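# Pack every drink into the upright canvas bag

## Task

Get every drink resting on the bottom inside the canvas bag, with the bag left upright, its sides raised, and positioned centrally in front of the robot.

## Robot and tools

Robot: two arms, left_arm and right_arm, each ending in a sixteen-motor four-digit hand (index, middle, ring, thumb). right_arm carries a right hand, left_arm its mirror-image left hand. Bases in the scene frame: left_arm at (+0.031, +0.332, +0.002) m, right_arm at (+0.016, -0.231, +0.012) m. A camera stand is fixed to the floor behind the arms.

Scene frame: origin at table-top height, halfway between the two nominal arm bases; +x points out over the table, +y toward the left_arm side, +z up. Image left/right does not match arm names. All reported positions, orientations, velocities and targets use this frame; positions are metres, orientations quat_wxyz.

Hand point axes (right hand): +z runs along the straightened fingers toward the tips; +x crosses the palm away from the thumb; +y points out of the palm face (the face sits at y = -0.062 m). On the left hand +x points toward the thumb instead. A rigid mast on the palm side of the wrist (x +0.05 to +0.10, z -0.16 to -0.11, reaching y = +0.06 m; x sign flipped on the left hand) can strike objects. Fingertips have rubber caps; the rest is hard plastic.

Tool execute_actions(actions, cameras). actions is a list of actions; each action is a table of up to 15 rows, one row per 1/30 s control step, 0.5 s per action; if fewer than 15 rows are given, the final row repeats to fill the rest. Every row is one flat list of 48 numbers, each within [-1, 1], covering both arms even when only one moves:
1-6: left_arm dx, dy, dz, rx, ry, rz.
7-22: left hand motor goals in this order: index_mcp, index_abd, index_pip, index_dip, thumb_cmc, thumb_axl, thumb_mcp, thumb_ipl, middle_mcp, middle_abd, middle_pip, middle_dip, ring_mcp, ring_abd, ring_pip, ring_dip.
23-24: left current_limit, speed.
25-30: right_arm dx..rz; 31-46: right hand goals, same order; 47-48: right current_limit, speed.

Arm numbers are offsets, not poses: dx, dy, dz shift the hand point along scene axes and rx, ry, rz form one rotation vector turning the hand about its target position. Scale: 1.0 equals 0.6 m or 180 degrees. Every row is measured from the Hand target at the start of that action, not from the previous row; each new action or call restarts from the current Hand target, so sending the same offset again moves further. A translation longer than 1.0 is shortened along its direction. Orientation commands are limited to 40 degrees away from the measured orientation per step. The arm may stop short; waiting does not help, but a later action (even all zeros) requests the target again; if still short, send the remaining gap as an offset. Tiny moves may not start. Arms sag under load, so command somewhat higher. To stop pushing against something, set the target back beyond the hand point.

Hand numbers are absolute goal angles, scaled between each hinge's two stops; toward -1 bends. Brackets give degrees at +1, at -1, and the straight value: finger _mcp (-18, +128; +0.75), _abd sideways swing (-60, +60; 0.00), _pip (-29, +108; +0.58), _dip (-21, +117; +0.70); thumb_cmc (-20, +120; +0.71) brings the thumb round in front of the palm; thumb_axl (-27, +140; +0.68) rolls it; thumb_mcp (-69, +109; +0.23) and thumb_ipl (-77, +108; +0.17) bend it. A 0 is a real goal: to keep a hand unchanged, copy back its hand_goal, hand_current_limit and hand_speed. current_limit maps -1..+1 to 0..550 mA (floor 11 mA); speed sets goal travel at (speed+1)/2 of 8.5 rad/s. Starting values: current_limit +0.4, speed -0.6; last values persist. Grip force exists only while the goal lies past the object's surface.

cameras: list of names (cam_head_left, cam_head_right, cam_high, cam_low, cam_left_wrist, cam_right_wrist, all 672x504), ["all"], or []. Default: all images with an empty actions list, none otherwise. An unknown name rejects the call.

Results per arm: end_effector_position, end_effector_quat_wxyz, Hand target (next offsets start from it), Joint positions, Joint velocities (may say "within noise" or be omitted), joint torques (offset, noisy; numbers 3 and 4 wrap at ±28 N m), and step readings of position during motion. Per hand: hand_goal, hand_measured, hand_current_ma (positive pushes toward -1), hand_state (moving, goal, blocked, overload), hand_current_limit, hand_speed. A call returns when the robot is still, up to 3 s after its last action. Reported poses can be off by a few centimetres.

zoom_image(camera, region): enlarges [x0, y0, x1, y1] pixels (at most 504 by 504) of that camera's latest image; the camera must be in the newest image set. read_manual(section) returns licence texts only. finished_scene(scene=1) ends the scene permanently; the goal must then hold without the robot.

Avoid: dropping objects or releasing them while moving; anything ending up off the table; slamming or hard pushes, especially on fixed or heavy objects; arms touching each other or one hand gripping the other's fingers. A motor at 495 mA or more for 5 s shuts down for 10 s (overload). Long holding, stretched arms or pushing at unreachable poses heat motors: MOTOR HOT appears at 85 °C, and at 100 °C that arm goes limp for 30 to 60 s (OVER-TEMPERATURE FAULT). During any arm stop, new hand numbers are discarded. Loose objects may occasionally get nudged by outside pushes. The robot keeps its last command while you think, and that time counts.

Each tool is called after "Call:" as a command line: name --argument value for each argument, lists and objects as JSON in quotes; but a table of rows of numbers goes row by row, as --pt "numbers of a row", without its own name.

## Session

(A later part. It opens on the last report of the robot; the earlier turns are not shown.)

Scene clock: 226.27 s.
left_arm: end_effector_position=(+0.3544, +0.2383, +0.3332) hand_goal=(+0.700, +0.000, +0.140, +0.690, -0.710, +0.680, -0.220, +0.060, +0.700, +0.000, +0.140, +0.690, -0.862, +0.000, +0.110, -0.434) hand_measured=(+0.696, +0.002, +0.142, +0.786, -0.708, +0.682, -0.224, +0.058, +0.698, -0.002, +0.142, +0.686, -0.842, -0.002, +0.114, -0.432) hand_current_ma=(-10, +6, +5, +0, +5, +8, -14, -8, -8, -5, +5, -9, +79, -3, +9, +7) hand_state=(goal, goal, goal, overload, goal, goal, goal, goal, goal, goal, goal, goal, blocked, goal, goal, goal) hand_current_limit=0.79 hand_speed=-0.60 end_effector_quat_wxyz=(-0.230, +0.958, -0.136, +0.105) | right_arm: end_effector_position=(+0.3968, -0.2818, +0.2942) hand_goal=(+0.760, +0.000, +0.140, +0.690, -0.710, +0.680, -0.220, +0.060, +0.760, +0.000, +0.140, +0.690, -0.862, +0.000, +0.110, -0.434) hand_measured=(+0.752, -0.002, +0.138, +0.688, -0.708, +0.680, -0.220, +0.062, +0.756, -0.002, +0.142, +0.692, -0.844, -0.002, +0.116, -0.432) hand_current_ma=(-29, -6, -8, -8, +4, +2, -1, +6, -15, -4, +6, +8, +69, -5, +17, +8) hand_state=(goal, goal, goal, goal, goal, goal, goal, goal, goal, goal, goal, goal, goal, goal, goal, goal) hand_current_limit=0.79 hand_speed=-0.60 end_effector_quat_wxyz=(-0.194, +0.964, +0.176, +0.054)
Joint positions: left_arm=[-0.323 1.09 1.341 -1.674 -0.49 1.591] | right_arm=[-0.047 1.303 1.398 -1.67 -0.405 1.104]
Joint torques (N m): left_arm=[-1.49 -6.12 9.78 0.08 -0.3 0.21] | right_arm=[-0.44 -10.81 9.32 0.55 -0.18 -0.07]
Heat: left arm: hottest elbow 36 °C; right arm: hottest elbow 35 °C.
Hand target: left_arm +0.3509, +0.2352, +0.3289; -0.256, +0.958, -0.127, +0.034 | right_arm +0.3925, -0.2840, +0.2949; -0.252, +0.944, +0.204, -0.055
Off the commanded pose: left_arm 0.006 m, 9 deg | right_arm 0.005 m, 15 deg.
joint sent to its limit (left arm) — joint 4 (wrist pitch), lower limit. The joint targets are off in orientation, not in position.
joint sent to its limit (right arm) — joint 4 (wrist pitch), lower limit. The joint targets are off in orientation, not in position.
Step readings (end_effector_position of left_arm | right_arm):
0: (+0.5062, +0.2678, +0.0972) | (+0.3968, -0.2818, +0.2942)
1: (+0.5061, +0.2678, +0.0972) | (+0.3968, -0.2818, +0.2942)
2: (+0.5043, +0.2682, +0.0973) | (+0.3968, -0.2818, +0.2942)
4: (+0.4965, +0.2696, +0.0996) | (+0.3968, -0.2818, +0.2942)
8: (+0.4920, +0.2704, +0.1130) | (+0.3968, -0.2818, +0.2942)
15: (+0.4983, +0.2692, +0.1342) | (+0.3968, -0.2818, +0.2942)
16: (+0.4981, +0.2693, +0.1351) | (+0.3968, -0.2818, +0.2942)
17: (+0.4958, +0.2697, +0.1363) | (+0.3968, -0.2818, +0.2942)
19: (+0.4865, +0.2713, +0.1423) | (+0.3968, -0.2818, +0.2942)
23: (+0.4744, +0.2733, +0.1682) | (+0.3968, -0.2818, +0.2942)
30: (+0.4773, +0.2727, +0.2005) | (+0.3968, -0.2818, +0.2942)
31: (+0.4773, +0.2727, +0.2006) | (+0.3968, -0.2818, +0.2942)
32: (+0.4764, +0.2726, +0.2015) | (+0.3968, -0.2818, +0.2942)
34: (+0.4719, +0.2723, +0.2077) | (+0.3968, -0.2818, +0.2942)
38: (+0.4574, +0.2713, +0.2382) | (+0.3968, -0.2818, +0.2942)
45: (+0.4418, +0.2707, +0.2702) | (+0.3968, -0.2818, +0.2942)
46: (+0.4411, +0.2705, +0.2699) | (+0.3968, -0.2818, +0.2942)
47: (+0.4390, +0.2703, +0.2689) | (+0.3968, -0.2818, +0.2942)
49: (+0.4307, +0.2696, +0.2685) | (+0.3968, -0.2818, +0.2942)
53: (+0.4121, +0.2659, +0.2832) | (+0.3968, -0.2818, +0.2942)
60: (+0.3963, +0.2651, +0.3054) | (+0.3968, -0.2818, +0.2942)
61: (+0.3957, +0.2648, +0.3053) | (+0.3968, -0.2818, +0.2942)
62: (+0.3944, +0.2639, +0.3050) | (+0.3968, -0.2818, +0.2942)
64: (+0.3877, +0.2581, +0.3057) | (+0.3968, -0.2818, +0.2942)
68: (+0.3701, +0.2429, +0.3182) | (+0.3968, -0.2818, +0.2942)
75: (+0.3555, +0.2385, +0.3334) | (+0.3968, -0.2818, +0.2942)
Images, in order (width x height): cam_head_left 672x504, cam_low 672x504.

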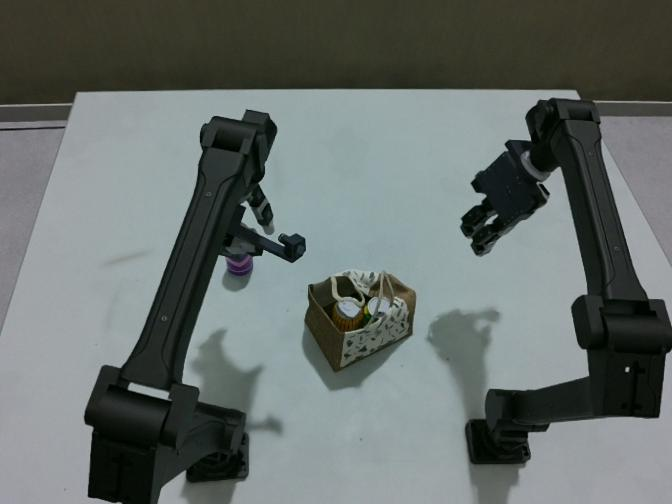

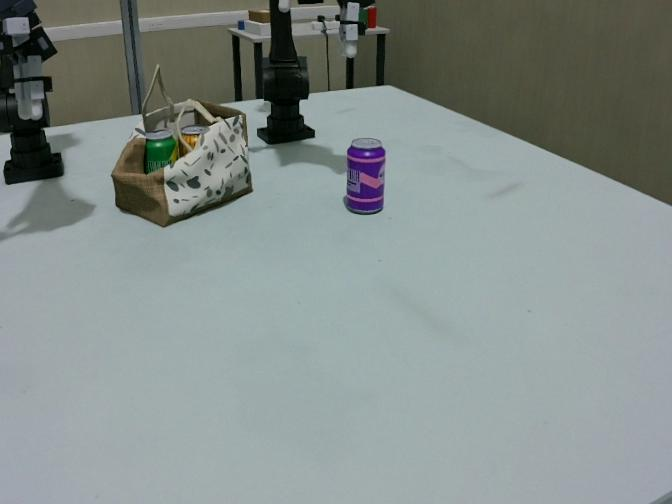

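Call:
execute_actions --actions '[[[-0.06,-0.067,-0.03,0,0,-0.0556,0.7,0,0.14,0.69,-0.71,0.68,-0.22,0.06,0.7,0,0.14,0.69,-0.863,0,0.11,-0.435,0.79,-0.6,0,0,0.0,0,0,0,0.76,0,0.14,0.69,-0.71,0.68,-0.22,0.06,0.76,0,0.14,0.69,-0.863,0,0.11,-0.435,0.79,-0.6]],[[-0.042,-0.067,0,0,0,-0.0556,0.7,0,0.14,0.69,-0.71,0.68,-0.22,0.06,0.7,0,0.14,0.69,-0.863,0,0.11,-0.435,0.79,-0.6,0,0,0.0,0,0,0,0.76,0,0.14,0.69,-0.71,0.68,-0.22,0.06,0.76,0,0.14,0.69,-0.863,0,0.11,-0.435,0.79,-0.6]],[[-0.025,-0.067,0,0,0,-0.0556,0.7,0,0.14,0.69,-0.71,0.68,-0.22,0.06,0.7,0,0.14,0.69,-0.863,0,0.11,-0.435,0.79,-0.6,0,0,0.0,0,0,0,0.76,0,0.14,0.69,-0.71,0.68,-0.22,0.06,0.76,0,0.14,0.69,-0.863,0,0.11,-0.435,0.79,-0.6]],[[-0.012,-0.067,0,0,0,-0.0556,0.7,0,0.14,0.69,-0.71,0.68,-0.22,0.06,0.7,0,0.14,0.69,-0.863,0,0.11,-0.435,0.79,-0.6,0,0,0.0,0,0,0,0.76,0,0.14,0.69,-0.71,0.68,-0.22,0.06,0.76,0,0.14,0.69,-0.863,0,0.11,-0.435,0.79,-0.6]],[[0.007,-0.06,0,0,0,-0.0556,0.7,0,0.14,0.69,-0.71,0.68,-0.22,0.06,0.7,0,0.14,0.69,-0.863,0,0.11,-0.435,0.79,-0.6,0,0,0.0,0,0,0,0.76,0,0.14,0.69,-0.71,0.68,-0.22,0.06,0.76,0,0.14,0.69,-0.863,0,0.11,-0.435,0.79,-0.6]]]' --cameras '["cam_low","cam_head_left","cam_left_wrist"]'

Call:
zoom_image --camera "cam_head_left" --region '[250, 190, 450, 390]'

Call:
zoom_image --camera "cam_low" --region '[90, 20, 290, 240]'

Scene clock: 230.00 s.
left_arm: end_effector_position=(+0.2642, +0.0521, +0.2958) hand_goal=(+0.700, +0.000, +0.140, +0.690, -0.710, +0.680, -0.220, +0.060, +0.700, +0.000, +0.140, +0.690, -0.862, +0.000, +0.110, -0.434) hand_measured=(+0.696, +0.002, +0.142, +0.786, -0.708, +0.682, -0.222, +0.058, +0.696, -0.002, +0.142, +0.688, -0.842, -0.002, +0.114, -0.432) hand_current_ma=(-14, +5, +5, +0, +5, +8, -10, -8, -13, -5, +5, -9, +79, -3, +9, +7) hand_state=(goal, goal, goal, overload, goal, goal, goal, goal, goal, goal, goal, goal, blocked, goal, goal, goal) hand_current_limit=0.79 hand_speed=-0.60 end_effector_quat_wxyz=(-0.226, +0.816, -0.518, +0.120) | right_arm: end_effector_position=(+0.3968, -0.2818, +0.2942) hand_goal=(+0.760, +0.000, +0.140, +0.690, -0.710, +0.680, -0.220, +0.060, +0.760, +0.000, +0.140, +0.690, -0.862, +0.000, +0.110, -0.434) hand_measured=(+0.752, -0.002, +0.138, +0.688, -0.708, +0.680, -0.220, +0.062, +0.756, -0.002, +0.142, +0.692, -0.844, -0.002, +0.116, -0.432) hand_current_ma=(-29, -6, -8, -8, +4, +2, -1, +6, -15, -4, +6, +8, +69, -5, +17, +8) hand_state=(goal, goal, goal, goal, goal, goal, goal, goal, goal, goal, goal, goal, goal, goal, goal, goal) hand_current_limit=0.79 hand_speed=-0.60 end_effector_quat_wxyz=(-0.194, +0.964, +0.176, +0.054)
Joint positions: left_arm=[-0.921 1.237 1.37 -1.615 -0.511 1.83] | right_arm=[-0.047 1.303 1.398 -1.67 -0.405 1.104]
Joint torques (N m): left_arm=[-1.2 -7.3 14.76 0.53 -0.32 0.26] | right_arm=[-0.21 -10.4 9.17 0.43 -0.22 -0.1]
Heat: left arm: hottest elbow 36 °C; right arm: hottest elbow 35 °C.
Hand target: left_arm +0.2716, +0.0384, +0.3109; -0.218, +0.814, -0.520, +0.139 | right_arm +0.3925, -0.2840, +0.2949; -0.252, +0.944, +0.204, -0.055
Off the commanded pose: left_arm 0.022 m, 2 deg | right_arm 0.005 m, 15 deg.
joint sent to its limit (right arm) — joint 4 (wrist pitch), lower limit. The joint targets are off in orientation, not in position.
Step readings (end_effector_position of left_arm | right_arm):
0: (+0.3544, +0.2383, +0.3331) | (+0.3968, -0.2818, +0.2942)
1: (+0.3541, +0.2379, +0.3328) | (+0.3968, -0.2818, +0.2942)
2: (+0.3529, +0.2361, +0.3316) | (+0.3968, -0.2818, +0.2942)
4: (+0.3456, +0.2282, +0.3252) | (+0.3968, -0.2818, +0.2942)
8: (+0.3272, +0.2033, +0.3122) | (+0.3968, -0.2818, +0.2942)
15: (+0.3213, +0.1951, +0.3106) | (+0.3968, -0.2818, +0.2942)
16: (+0.3209, +0.1948, +0.3109) | (+0.3968, -0.2818, +0.2942)
17: (+0.3198, +0.1930, +0.3113) | (+0.3968, -0.2818, +0.2942)
19: (+0.3148, +0.1847, +0.3119) | (+0.3968, -0.2818, +0.2942)
23: (+0.3001, +0.1610, +0.3123) | (+0.3968, -0.2818, +0.2942)
30: (+0.2953, +0.1539, +0.3123) | (+0.3968, -0.2818, +0.2942)
31: (+0.2951, +0.1536, +0.3123) | (+0.3968, -0.2818, +0.2942)
32: (+0.2939, +0.1521, +0.3123) | (+0.3968, -0.2818, +0.2942)
34: (+0.2889, +0.1457, +0.3120) | (+0.3968, -0.2818, +0.2942)
38: (+0.2743, +0.1260, +0.3093) | (+0.3968, -0.2818, +0.2942)
45: (+0.2717, +0.1190, +0.3037) | (+0.3968, -0.2818, +0.2942)
46: (+0.2716, +0.1188, +0.3035) | (+0.3968, -0.2818, +0.2942)
47: (+0.2708, +0.1177, +0.3031) | (+0.3968, -0.2818, +0.2942)
49: (+0.2693, +0.1113, +0.3022) | (+0.3968, -0.2818, +0.2942)
53: (+0.2632, +0.0895, +0.2977) | (+0.3968, -0.2818, +0.2942)
60: (+0.2606, +0.0827, +0.2923) | (+0.3968, -0.2818, +0.2942)
61: (+0.2607, +0.0825, +0.2932) | (+0.3968, -0.2818, +0.2942)
62: (+0.2605, +0.0814, +0.2939) | (+0.3968, -0.2818, +0.2942)
64: (+0.2625, +0.0748, +0.2973) | (+0.3968, -0.2818, +0.2942)
68: (+0.2662, +0.0564, +0.3009) | (+0.3968, -0.2818, +0.2942)
75: (+0.2651, +0.0511, +0.2960) | (+0.3968, -0.2818, +0.2942)
Images, in order (width x height): cam_head_left 672x504, cam_low 672x504, cam_left_wrist 672x504.

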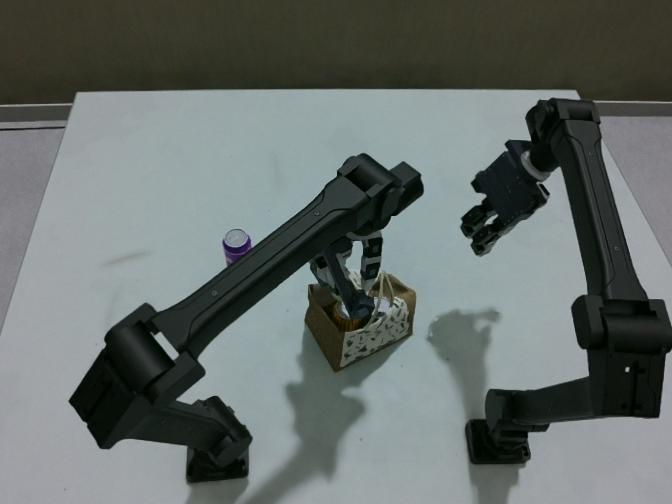

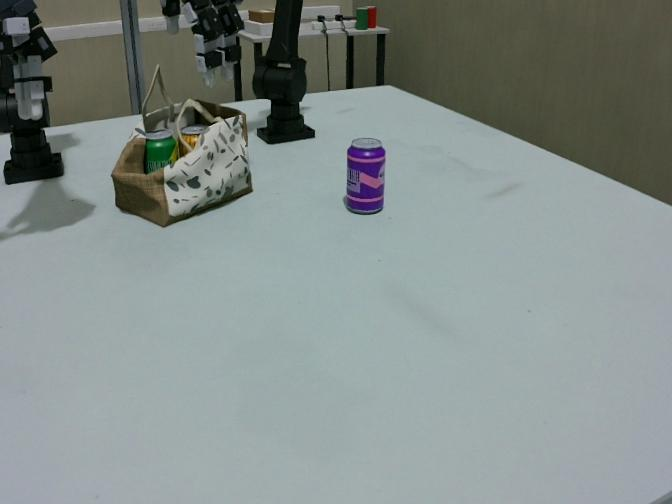

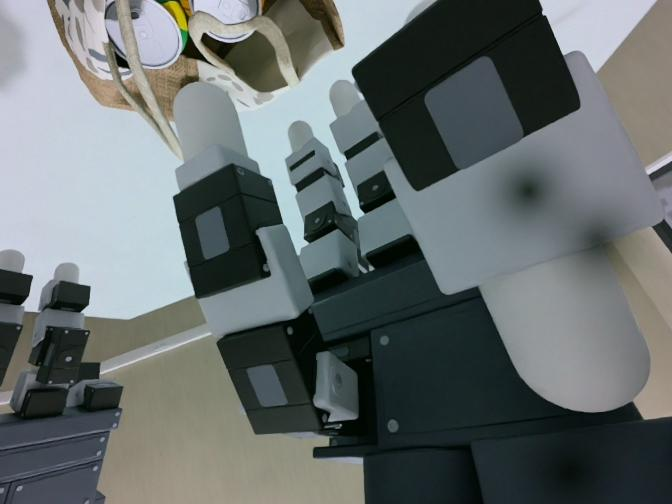

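Scaled by 2.520.

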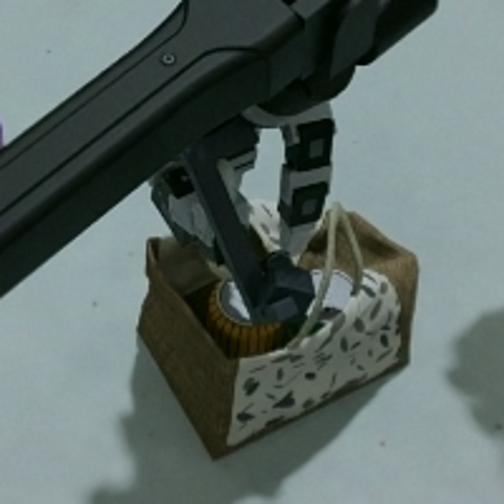

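Scaled by 2.291.

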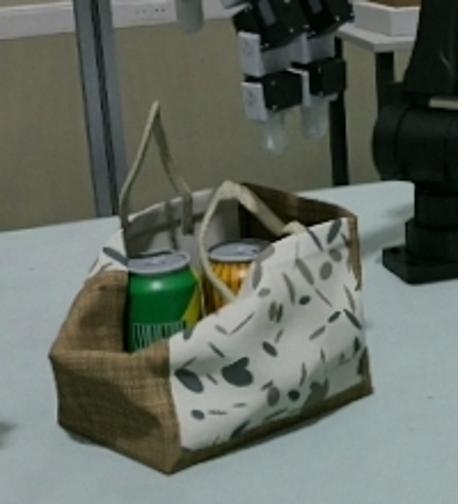

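Call:
execute_actions --actions '[[[0.01,-0.05,0,0,0,0,0.7,0,0.14,0.69,-0.71,0.68,-0.22,0.06,0.7,0,0.14,0.69,-0.863,0,0.11,-0.435,0.79,-0.6,0,0,0.0,0,0,0,0.76,0,0.14,0.69,-0.71,0.68,-0.22,0.06,0.76,0,0.14,0.69,-0.863,0,0.11,-0.435,0.79,-0.6]],[[0.03,-0.055,-0.03,0,0,0,0.7,0,0.14,0.69,-0.71,0.68,-0.22,0.06,0.7,0,0.14,0.69,-0.863,0,0.11,-0.435,0.79,-0.6,0,0,0.0,0,0,0,0.76,0,0.14,0.69,-0.71,0.68,-0.22,0.06,0.76,0,0.14,0.69,-0.863,0,0.11,-0.435,0.79,-0.6]]]' --cameras '["cam_low","cam_head_left","cam_left_wrist","cam_high"]'

Call:
zoom_image --camera "cam_head_left" --region '[270, 190, 470, 390]'

Call:
zoom_image --camera "cam_low" --region '[90, 20, 290, 240]'

Call:
zoom_image --camera "cam_high" --region '[290, 80, 450, 240]'

Scene clock: 232.80 s.
left_arm: end_effector_position=(+0.2894, -0.0087, +0.2774) hand_goal=(+0.700, +0.000, +0.140, +0.690, -0.710, +0.680, -0.220, +0.060, +0.700, +0.000, +0.140, +0.690, -0.862, +0.000, +0.110, -0.434) hand_measured=(+0.696, +0.002, +0.142, +0.786, -0.708, +0.682, -0.222, +0.058, +0.696, -0.002, +0.142, +0.688, -0.842, -0.002, +0.114, -0.432) hand_current_ma=(-14, +5, +5, +0, +4, +7, -10, -8, -13, -5, +5, -9, +79, -3, +9, +7) hand_state=(goal, goal, goal, overload, goal, goal, goal, goal, goal, goal, goal, goal, blocked, goal, goal, goal) hand_current_limit=0.79 hand_speed=-0.60 end_effector_quat_wxyz=(-0.226, +0.812, -0.525, +0.116) | right_arm: end_effector_position=(+0.3968, -0.2818, +0.2942) hand_goal=(+0.760, +0.000, +0.140, +0.690, -0.710, +0.680, -0.220, +0.060, +0.760, +0.000, +0.140, +0.690, -0.862, +0.000, +0.110, -0.434) hand_measured=(+0.752, -0.002, +0.138, +0.688, -0.708, +0.680, -0.220, +0.062, +0.756, -0.002, +0.142, +0.692, -0.844, -0.002, +0.116, -0.432) hand_current_ma=(-29, -6, -8, -8, +4, +2, -1, +6, -15, -4, +6, +8, +69, -5, +17, +8) hand_state=(goal, goal, goal, goal, goal, goal, goal, goal, goal, goal, goal, goal, goal, goal, goal, goal) hand_current_limit=0.79 hand_speed=-0.60 end_effector_quat_wxyz=(-0.194, +0.964, +0.176, +0.054)
Joint positions: left_arm=[-0.963 1.407 1.48 -1.582 -0.511 1.795] | right_arm=[-0.047 1.303 1.398 -1.67 -0.405 1.104]
Joint torques (N m): left_arm=[-1.67 -10.81 14.65 0.36 -0.53 0.02] | right_arm=[-0.09 -11.28 9.47 0.38 -0.18 -0.11]
Heat: left arm: hottest elbow 36 °C; right arm: hottest elbow 35 °C.
Hand target: left_arm +0.2957, -0.0246, +0.2928; -0.218, +0.814, -0.520, +0.139 | right_arm +0.3925, -0.2840, +0.2949; -0.252, +0.944, +0.204, -0.055
Off the commanded pose: left_arm 0.023 m, 3 deg | right_arm 0.005 m, 15 deg.
joint sent to its limit (right arm) — joint 4 (wrist pitch), lower limit. The joint targets are off in orientation, not in position.
Step readings (end_effector_position of left_arm | right_arm):
0: (+0.2641, +0.0521, +0.2958) | (+0.3968, -0.2818, +0.2942)
1: (+0.2642, +0.0520, +0.2961) | (+0.3968, -0.2818, +0.2942)
2: (+0.2643, +0.0506, +0.2964) | (+0.3968, -0.2818, +0.2942)
4: (+0.2667, +0.0440, +0.2994) | (+0.3968, -0.2818, +0.2942)
8: (+0.2707, +0.0282, +0.3010) | (+0.3968, -0.2818, +0.2942)
15: (+0.2712, +0.0225, +0.2953) | (+0.3968, -0.2818, +0.2942)
16: (+0.2714, +0.0223, +0.2955) | (+0.3968, -0.2818, +0.2942)
17: (+0.2718, +0.0210, +0.2958) | (+0.3968, -0.2818, +0.2942)
19: (+0.2756, +0.0141, +0.2965) | (+0.3968, -0.2818, +0.2942)
23: (+0.2857, -0.0021, +0.2889) | (+0.3968, -0.2818, +0.2942)
30: (+0.2888, -0.0078, +0.2757) | (+0.3968, -0.2818, +0.2942)
Images, in order (width x height): cam_head_left 672x504, cam_high 672x504, cam_low 672x504, cam_left_wrist 672x504.

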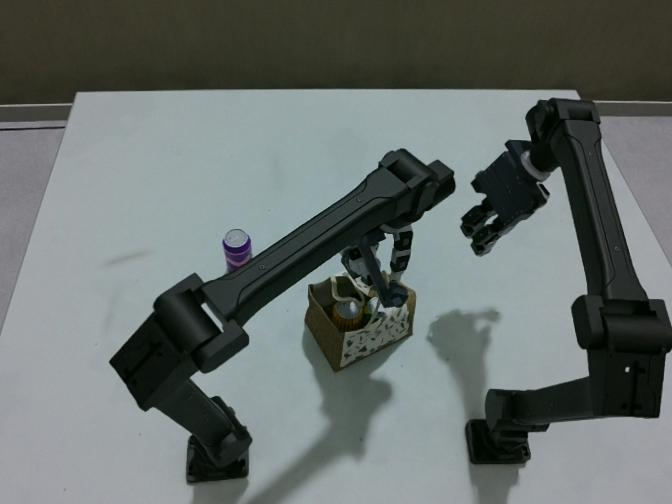

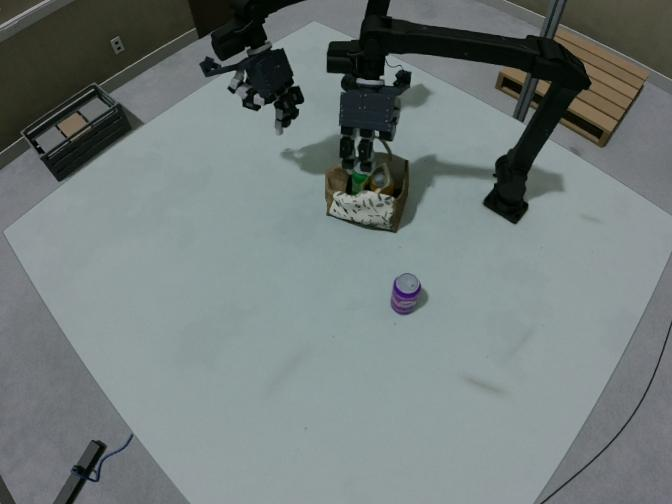

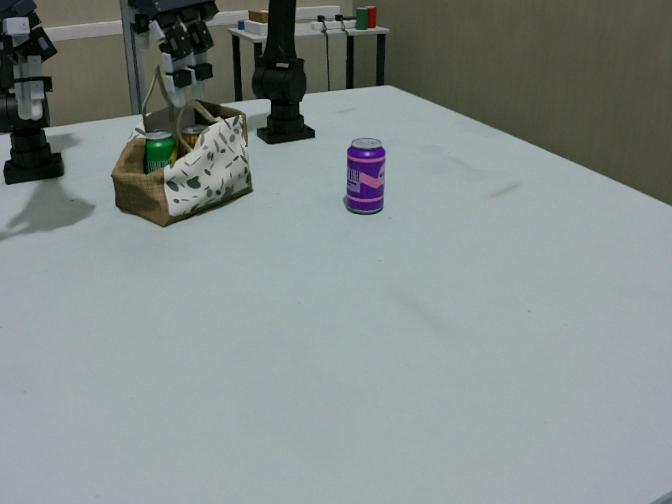

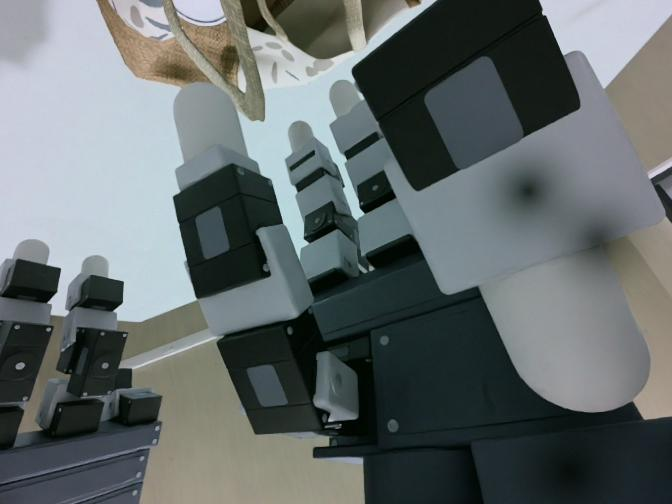

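Scaled by 2.520.

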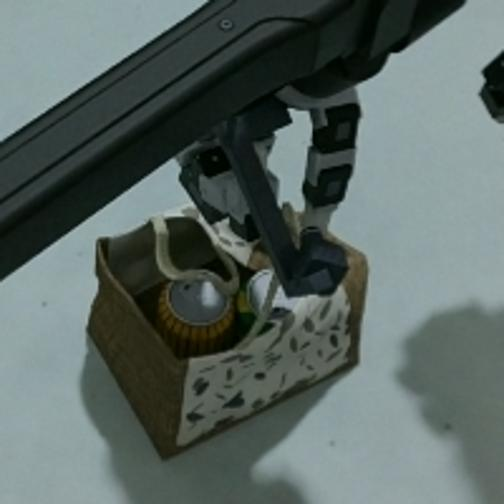

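Scaled by 2.291.

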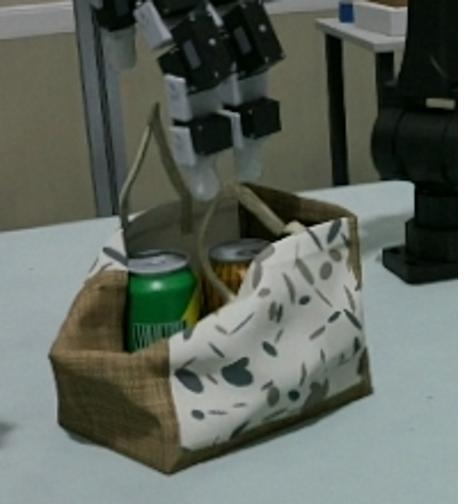

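Scaled by 3.150.

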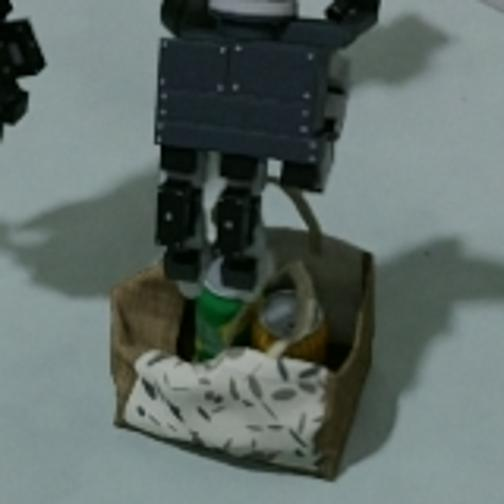

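Call:
execute_actions --actions '[[[-0.01,0.0,-0.08,0,0,0,0.7,0,0.14,0.69,-0.71,0.68,-0.22,0.06,0.7,0,0.14,0.69,-0.863,0,0.11,-0.435,0.79,-0.6,0,0,0.0,0,0,0,0.76,0,0.14,0.69,-0.71,0.68,-0.22,0.06,0.76,0,0.14,0.69,-0.863,0,0.11,-0.435,0.79,-0.6]],[[-0.005,0.0,-0.065,0,0,0,0.7,0,0.14,0.69,-0.71,0.68,-0.22,0.06,0.7,0,0.14,0.69,-0.863,0,0.11,-0.435,0.79,-0.6,0,0,0.0,0,0,0,0.76,0,0.14,0.69,-0.71,0.68,-0.22,0.06,0.76,0,0.14,0.69,-0.863,0,0.11,-0.435,0.79,-0.6]]]' --cameras '["cam_low","cam_head_left","cam_left_wrist","cam_high"]'

Call:
zoom_image --camera "cam_head_left" --region '[270, 190, 470, 390]'

Call:
zoom_image --camera "cam_low" --region '[90, 20, 290, 240]'

Call:
zoom_image --camera "cam_high" --region '[290, 80, 450, 240]'

Scene clock: 234.83 s.
left_arm: end_effector_position=(+0.2892, -0.0196, +0.2108) hand_goal=(+0.700, +0.000, +0.140, +0.690, -0.710, +0.680, -0.220, +0.060, +0.700, +0.000, +0.140, +0.690, -0.862, +0.000, +0.110, -0.434) hand_measured=(+0.696, +0.002, +0.142, +0.786, -0.708, +0.682, -0.222, +0.058, +0.696, -0.002, +0.142, +0.688, -0.842, -0.002, +0.114, -0.432) hand_current_ma=(-14, +5, +5, +0, +4, +7, -10, -8, -13, -5, +5, -9, +79, -3, +9, +7) hand_state=(goal, goal, goal, overload, goal, goal, goal, goal, goal, goal, goal, goal, blocked, goal, goal, goal) hand_current_limit=0.79 hand_speed=-0.60 end_effector_quat_wxyz=(-0.218, +0.815, -0.519, +0.137) | right_arm: end_effector_position=(+0.3968, -0.2818, +0.2942) hand_goal=(+0.760, +0.000, +0.140, +0.690, -0.710, +0.680, -0.220, +0.060, +0.760, +0.000, +0.140, +0.690, -0.862, +0.000, +0.110, -0.434) hand_measured=(+0.752, -0.002, +0.138, +0.688, -0.708, +0.680, -0.220, +0.062, +0.756, -0.002, +0.142, +0.692, -0.844, -0.002, +0.116, -0.432) hand_current_ma=(-29, -6, -8, -8, +4, +2, -1, +6, -15, -4, +6, +8, +69, -5, +17, +8) hand_state=(goal, goal, goal, goal, goal, goal, goal, goal, goal, goal, goal, goal, goal, goal, goal, goal) hand_current_limit=0.79 hand_speed=-0.60 end_effector_quat_wxyz=(-0.194, +0.964, +0.176, +0.054)
Joint positions: left_arm=[-0.98 1.401 1.297 -1.367 -0.513 1.774] | right_arm=[-0.047 1.303 1.398 -1.67 -0.405 1.104]
Joint torques (N m): left_arm=[-1.73 -11.34 9.96 0.58 -0.53 0.01] | right_arm=[-0.79 -10.81 9.36 0.5 -0.2 -0.09]
Heat: left arm: hottest elbow 36 °C; right arm: hottest elbow 35 °C.
Hand target: left_arm +0.2867, -0.0245, +0.2059; -0.218, +0.814, -0.520, +0.139 | right_arm +0.3925, -0.2840, +0.2949; -0.252, +0.944, +0.204, -0.055
Off the commanded pose: left_arm 0.007 m, 0 deg | right_arm 0.005 m, 15 deg.
joint sent to its limit (right arm) — joint 4 (wrist pitch), lower limit. The joint targets are off in orientation, not in position.
Step readings (end_effector_position of left_arm | right_arm):
0: (+0.2894, -0.0087, +0.2774) | (+0.3968, -0.2818, +0.2942)
1: (+0.2897, -0.0090, +0.2774) | (+0.3968, -0.2818, +0.2942)
2: (+0.2908, -0.0109, +0.2775) | (+0.3968, -0.2818, +0.2942)
4: (+0.2947, -0.0170, +0.2741) | (+0.3968, -0.2818, +0.2942)
8: (+0.2930, -0.0193, +0.2560) | (+0.3968, -0.2818, +0.2942)
15: (+0.2914, -0.0199, +0.2475) | (+0.3968, -0.2818, +0.2942)
16: (+0.2916, -0.0202, +0.2471) | (+0.3968, -0.2818, +0.2942)
17: (+0.2923, -0.0212, +0.2451) | (+0.3968, -0.2818, +0.2942)
19: (+0.2929, -0.0219, +0.2363) | (+0.3968, -0.2818, +0.2942)
23: (+0.2883, -0.0175, +0.2150) | (+0.3968, -0.2818, +0.2942)
30: (+0.2889, -0.0192, +0.2107) | (+0.3968, -0.2818, +0.2942)
Images, in order (width x height): cam_head_left 672x504, cam_high 672x504, cam_low 672x504, cam_left_wrist 672x504.

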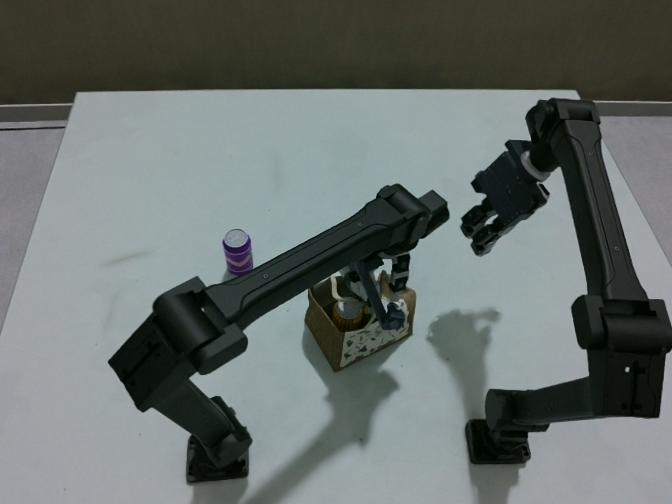

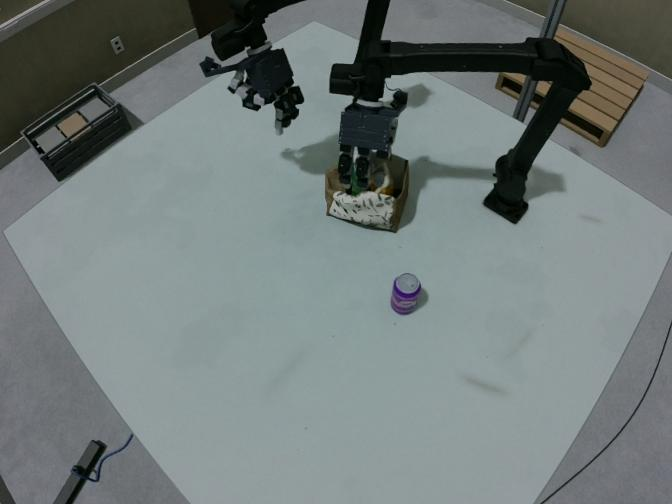

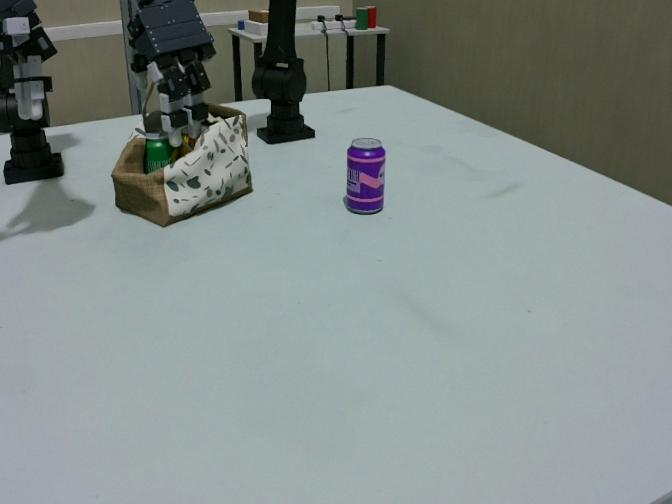

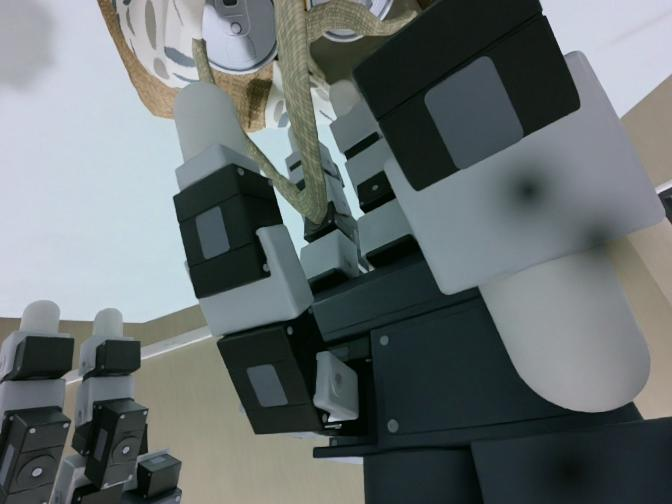

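Scaled by 2.520.

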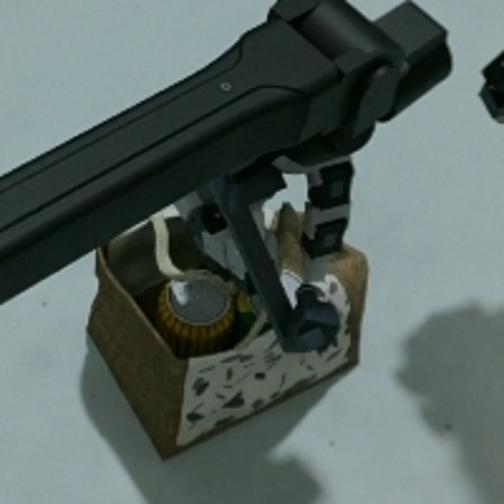

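Scaled by 2.291.

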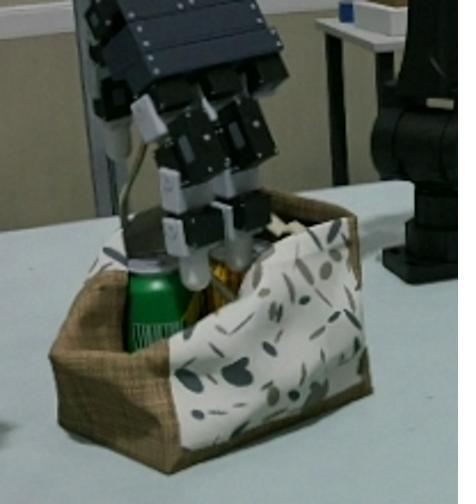

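Scaled by 3.150.

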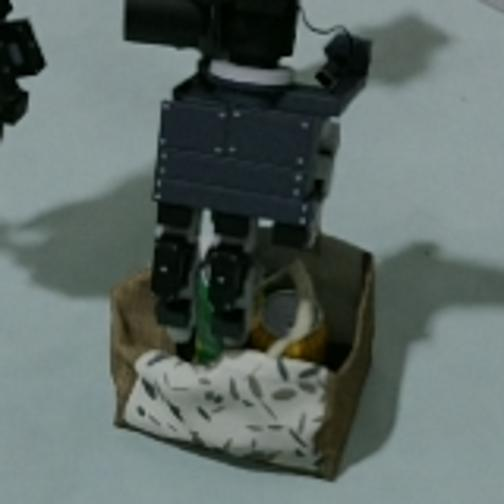

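Call:
execute_actions --actions '[[[0.0075,-0.015,-0.06,0,0,0,0.7,0,0.14,0.69,-0.71,0.68,-0.22,0.06,0.7,0,0.14,0.69,-0.863,0,0.11,-0.435,0.79,-0.6,0,0,0.0,0,0,0,0.76,0,0.14,0.69,-0.71,0.68,-0.22,0.06,0.76,0,0.14,0.69,-0.863,0,0.11,-0.435,0.79,-0.6]]]' --cameras '["cam_low","cam_head_left","cam_left_wrist","cam_high"]'

Call:
zoom_image --camera "cam_head_left" --region '[270, 190, 470, 390]'

Call:
zoom_image --camera "cam_low" --region '[90, 20, 290, 240]'

Call:
zoom_image --camera "cam_high" --region '[290, 80, 450, 240]'

Scene clock: 236.73 s.
left_arm: end_effector_position=(+0.2932, -0.0286, +0.1833) hand_goal=(+0.700, +0.000, +0.140, +0.690, -0.710, +0.680, -0.220, +0.060, +0.700, +0.000, +0.140, +0.690, -0.862, +0.000, +0.110, -0.434) hand_measured=(+0.696, +0.002, +0.142, +0.786, -0.708, +0.682, -0.222, +0.058, +0.696, -0.004, +0.140, +0.688, -0.842, -0.002, +0.114, -0.432) hand_current_ma=(-14, +5, +5, +0, +4, +7, -10, -8, -13, -10, -2, -9, +79, -3, +9, +7) hand_state=(goal, goal, goal, overload, goal, goal, goal, goal, goal, goal, goal, goal, blocked, goal, goal, goal) hand_current_limit=0.79 hand_speed=-0.60 end_effector_quat_wxyz=(-0.215, +0.816, -0.517, +0.145) | right_arm: end_effector_position=(+0.3968, -0.2818, +0.2942) hand_goal=(+0.760, +0.000, +0.140, +0.690, -0.710, +0.680, -0.220, +0.060, +0.760, +0.000, +0.140, +0.690, -0.862, +0.000, +0.110, -0.434) hand_measured=(+0.752, -0.002, +0.138, +0.688, -0.708, +0.680, -0.220, +0.062, +0.756, -0.002, +0.142, +0.692, -0.844, -0.002, +0.116, -0.432) hand_current_ma=(-29, -6, -8, -8, +4, +2, -1, +6, -15, -4, +6, +8, +69, -5, +17, +8) hand_state=(goal, goal, goal, goal, goal, goal, goal, goal, goal, goal, goal, goal, goal, goal, goal, goal) hand_current_limit=0.79 hand_speed=-0.60 end_effector_quat_wxyz=(-0.194, +0.964, +0.176, +0.054)
Joint positions: left_arm=[-0.984 1.426 1.248 -1.279 -0.513 1.771] | right_arm=[-0.047 1.303 1.398 -1.67 -0.405 1.104]
Joint torques (N m): left_arm=[-1.67 -9.88 9.5 0.73 -0.53 0] | right_arm=[-0.09 -10.7 9.25 0.59 -0.2 -0.06]
Heat: left arm: hottest elbow 36 °C; right arm: hottest elbow 35 °C.
Hand target: left_arm +0.2911, -0.0336, +0.1700; -0.218, +0.814, -0.520, +0.139 | right_arm +0.3925, -0.2840, +0.2949; -0.252, +0.944, +0.204, -0.055
Off the commanded pose: left_arm 0.014 m, 1 deg | right_arm 0.005 m, 15 deg.
joint sent to its limit (right arm) — joint 4 (wrist pitch), lower limit. The joint targets are off in orientation, not in position.
Step readings (end_effector_position of left_arm | right_arm):
0: (+0.2892, -0.0196, +0.2108) | (+0.3968, -0.2818, +0.2942)
1: (+0.2892, -0.0199, +0.2107) | (+0.3968, -0.2818, +0.2942)
2: (+0.2900, -0.0210, +0.2095) | (+0.3968, -0.2818, +0.2942)
4: (+0.2920, -0.0241, +0.2047) | (+0.3968, -0.2818, +0.2942)
8: (+0.2920, -0.0259, +0.1901) | (+0.3968, -0.2818, +0.2942)
15: (+0.2931, -0.0285, +0.1833) | (+0.3968, -0.2818, +0.2942)
Images, in order (width x height): cam_head_left 672x504, cam_high 672x504, cam_low 672x504, cam_left_wrist 672x504.

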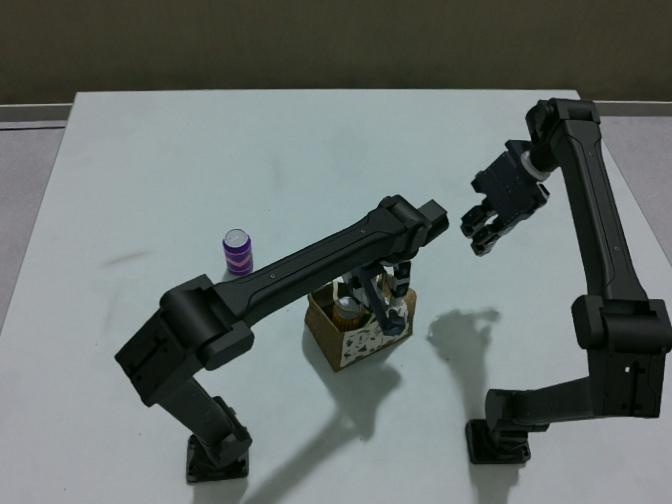

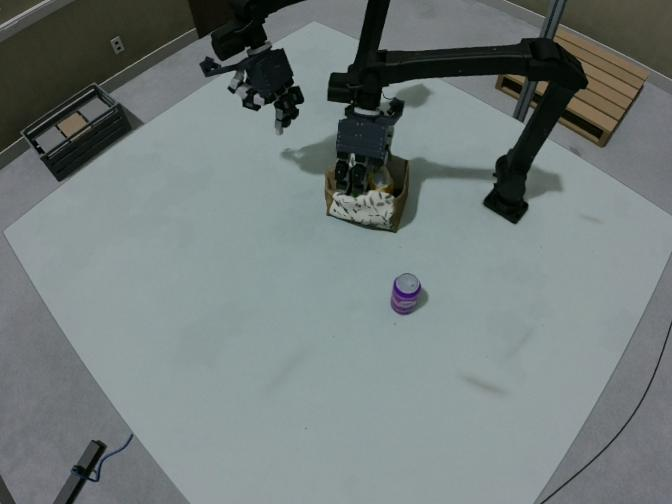

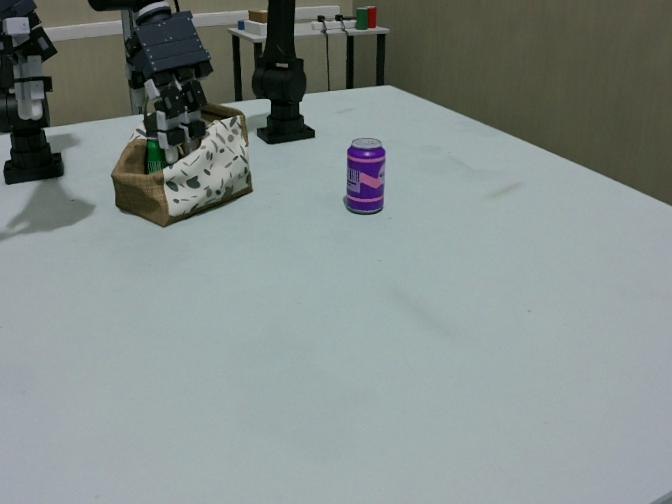

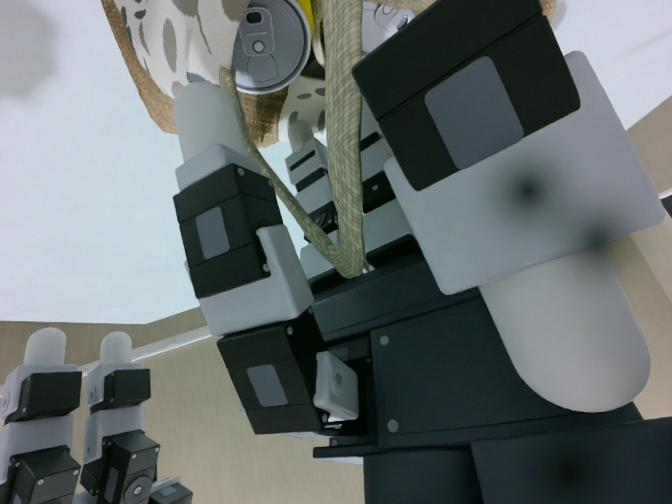

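Scaled by 2.520.

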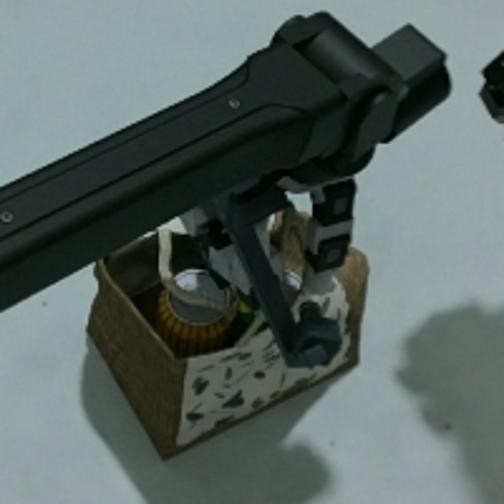

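Scaled by 2.291.

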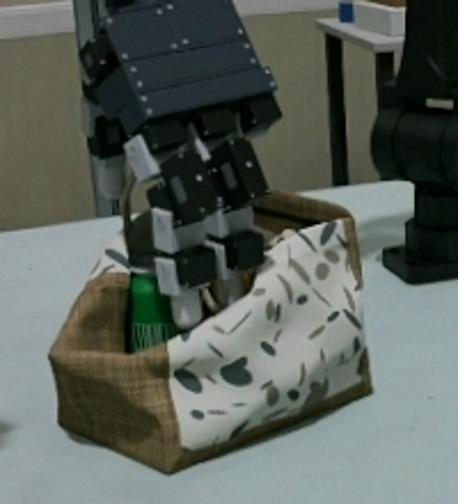

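Scaled by 3.150.

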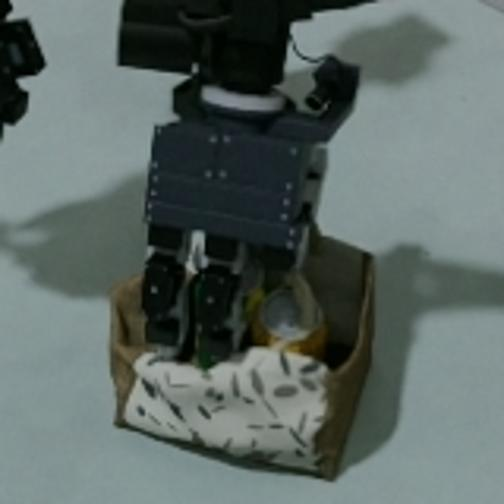

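Call:
zoom_image --camera "cam_head_left" --region '[340, 250, 430, 350]'

Call:
zoom_image --camera "cam_left_wrist" --region '[90, 0, 440, 290]'

Scaled by 5.040.

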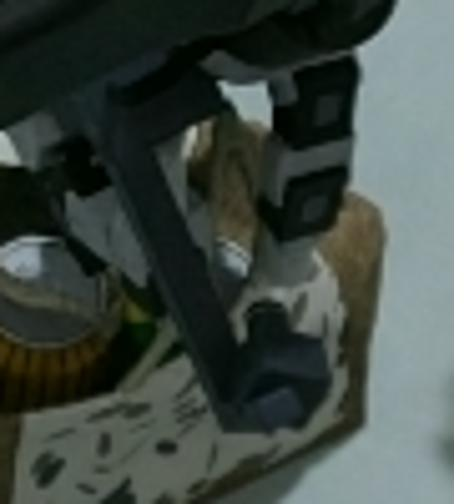

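Scaled by 1.440.

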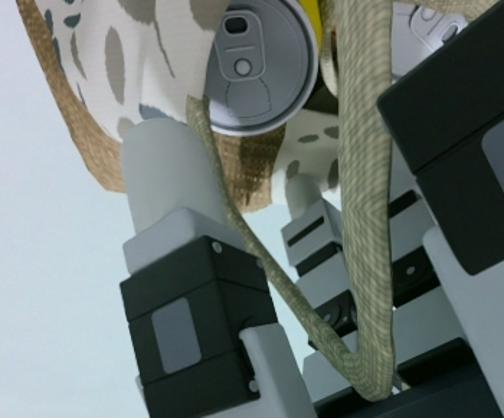

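Call:
execute_actions --actions '[[[-0.015,0.011,-0.08,0,0,0,0.78,0,0.14,0.69,-0.71,0.68,-0.22,0.06,0.78,0,0.14,0.69,-0.863,0,0.11,-0.435,0.79,-0.6,0,0,0.0,0,0,0,0.76,0,0.14,0.69,-0.71,0.68,-0.22,0.06,0.76,0,0.14,0.69,-0.863,0,0.11,-0.435,0.79,-0.6]]]' --cameras '["cam_low","cam_head_left","cam_left_wrist","cam_high"]'

Call:
zoom_image --camera "cam_head_left" --region '[290, 240, 430, 380]'

Call:
zoom_image --camera "cam_low" --region '[90, 20, 290, 240]'

Call:
zoom_image --camera "cam_high" --region '[290, 80, 450, 240]'

Scene clock: 244.47 s.
left_arm: end_effector_position=(+0.2884, -0.0321, +0.1482) hand_goal=(+0.780, +0.000, +0.140, +0.690, -0.710, +0.680, -0.220, +0.060, +0.780, +0.000, +0.140, +0.690, -0.862, +0.000, +0.110, -0.434) hand_measured=(+0.776, -0.012, +0.134, +0.780, -0.708, +0.682, -0.222, +0.058, +0.790, +0.008, +0.142, +0.692, -0.848, -0.002, +0.112, -0.432) hand_current_ma=(-17, -39, -21, +0, +4, +7, -5, -6, +35, +22, +6, +3, +49, -3, +8, +7) hand_state=(goal, goal, goal, overload, goal, goal, goal, goal, goal, goal, goal, goal, goal, goal, goal, goal) hand_current_limit=0.79 hand_speed=-0.60 end_effector_quat_wxyz=(-0.212, +0.815, -0.515, +0.163) | right_arm: end_effector_position=(+0.3968, -0.2818, +0.2942) hand_goal=(+0.760, +0.000, +0.140, +0.690, -0.710, +0.680, -0.220, +0.060, +0.760, +0.000, +0.140, +0.690, -0.862, +0.000, +0.110, -0.434) hand_measured=(+0.752, -0.002, +0.138, +0.688, -0.708, +0.680, -0.220, +0.062, +0.756, -0.002, +0.142, +0.692, -0.844, -0.002, +0.116, -0.432) hand_current_ma=(-29, -6, -8, -8, +4, +2, -1, +6, -15, -4, +6, +8, +69, -5, +17, +8) hand_state=(goal, goal, goal, goal, goal, goal, goal, goal, goal, goal, goal, goal, goal, goal, goal, goal) hand_current_limit=0.79 hand_speed=-0.60 end_effector_quat_wxyz=(-0.194, +0.964, +0.176, +0.054)
Joint positions: left_arm=[-1.002 1.424 1.148 -1.15 -0.524 1.759] | right_arm=[-0.047 1.303 1.398 -1.67 -0.405 1.104]
Joint torques (N m): left_arm=[-1.03 -8.94 7.65 0.57 -0.14 0.01] | right_arm=[-0.26 -10.46 9.21 0.47 -0.21 -0.07]
Heat: left arm: hottest elbow 35 °C; right arm: hottest elbow 35 °C.
Hand target: left_arm +0.2821, -0.0270, +0.1219; -0.218, +0.814, -0.520, +0.139 | right_arm +0.3925, -0.2840, +0.2949; -0.252, +0.944, +0.204, -0.055
Off the commanded pose: left_arm 0.027 m, 3 deg | right_arm 0.005 m, 15 deg.
joint sent to its limit (right arm) — joint 4 (wrist pitch), lower limit. The joint targets are off in orientation, not in position.
Step readings (end_effector_position of left_arm | right_arm):
0: (+0.2932, -0.0286, +0.1833) | (+0.3968, -0.2818, +0.2942)
1: (+0.2931, -0.0285, +0.1826) | (+0.3968, -0.2818, +0.2942)
2: (+0.2935, -0.0293, +0.1800) | (+0.3968, -0.2818, +0.2942)
4: (+0.2932, -0.0300, +0.1698) | (+0.3968, -0.2818, +0.2942)
8: (+0.2899, -0.0318, +0.1553) | (+0.3968, -0.2818, +0.2942)
15: (+0.2884, -0.0321, +0.1487) | (+0.3968, -0.2818, +0.2942)
Images, in order (width x height): cam_head_left 672x504, cam_high 672x504, cam_low 672x504, cam_left_wrist 672x504.

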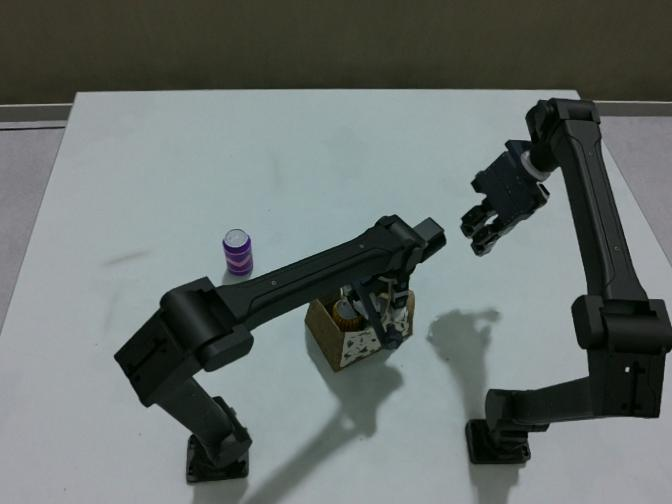

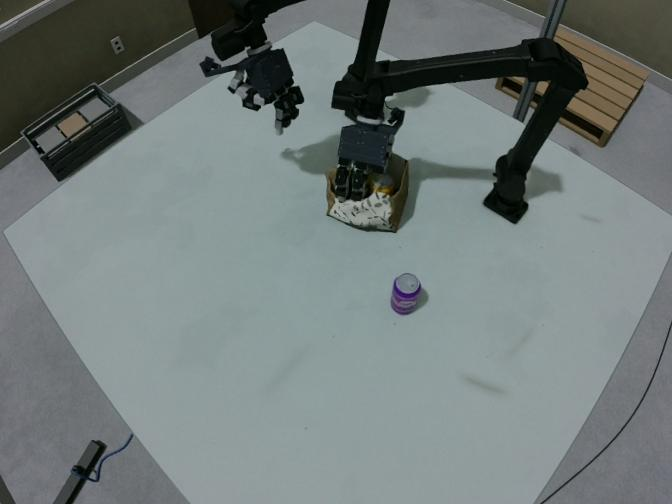

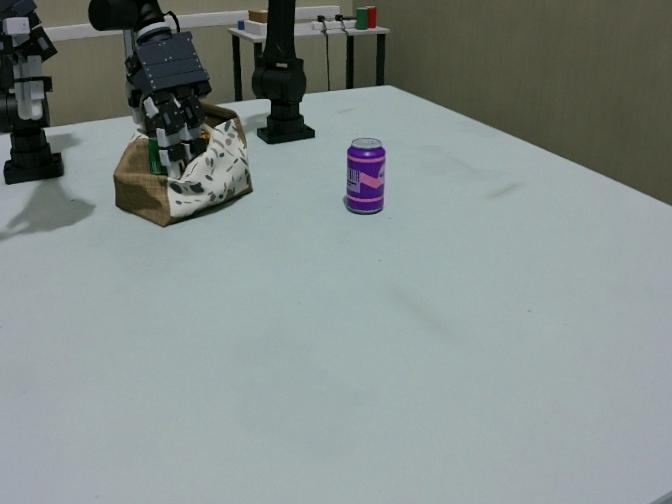

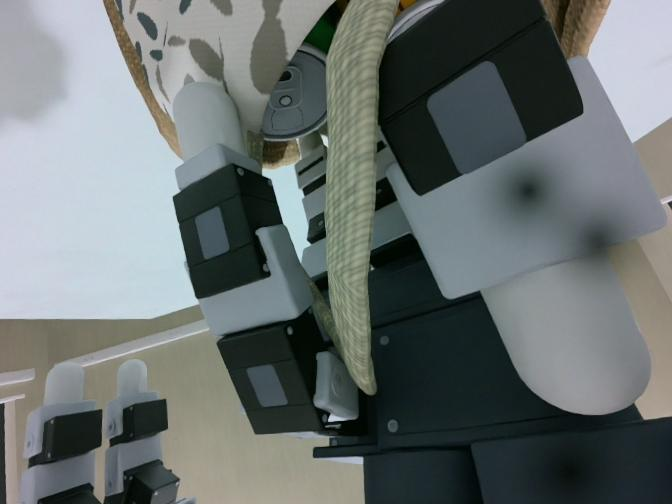

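Scaled by 3.600.

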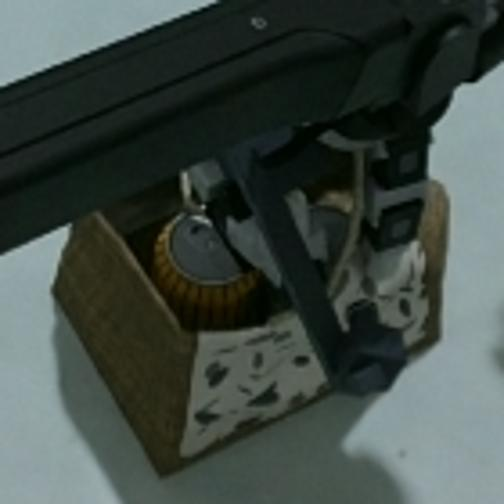

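Scaled by 2.291.

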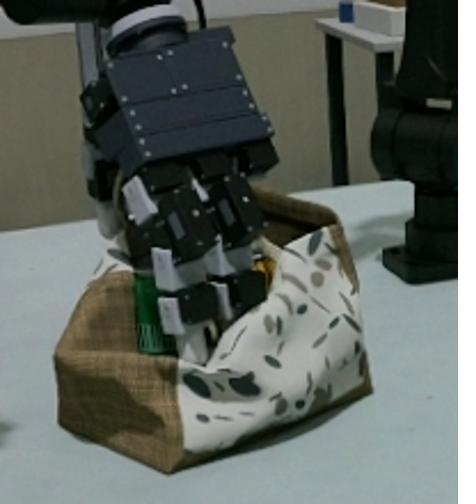

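Scaled by 3.150.

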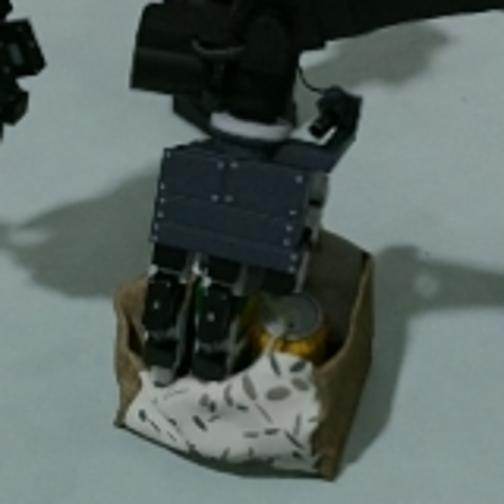

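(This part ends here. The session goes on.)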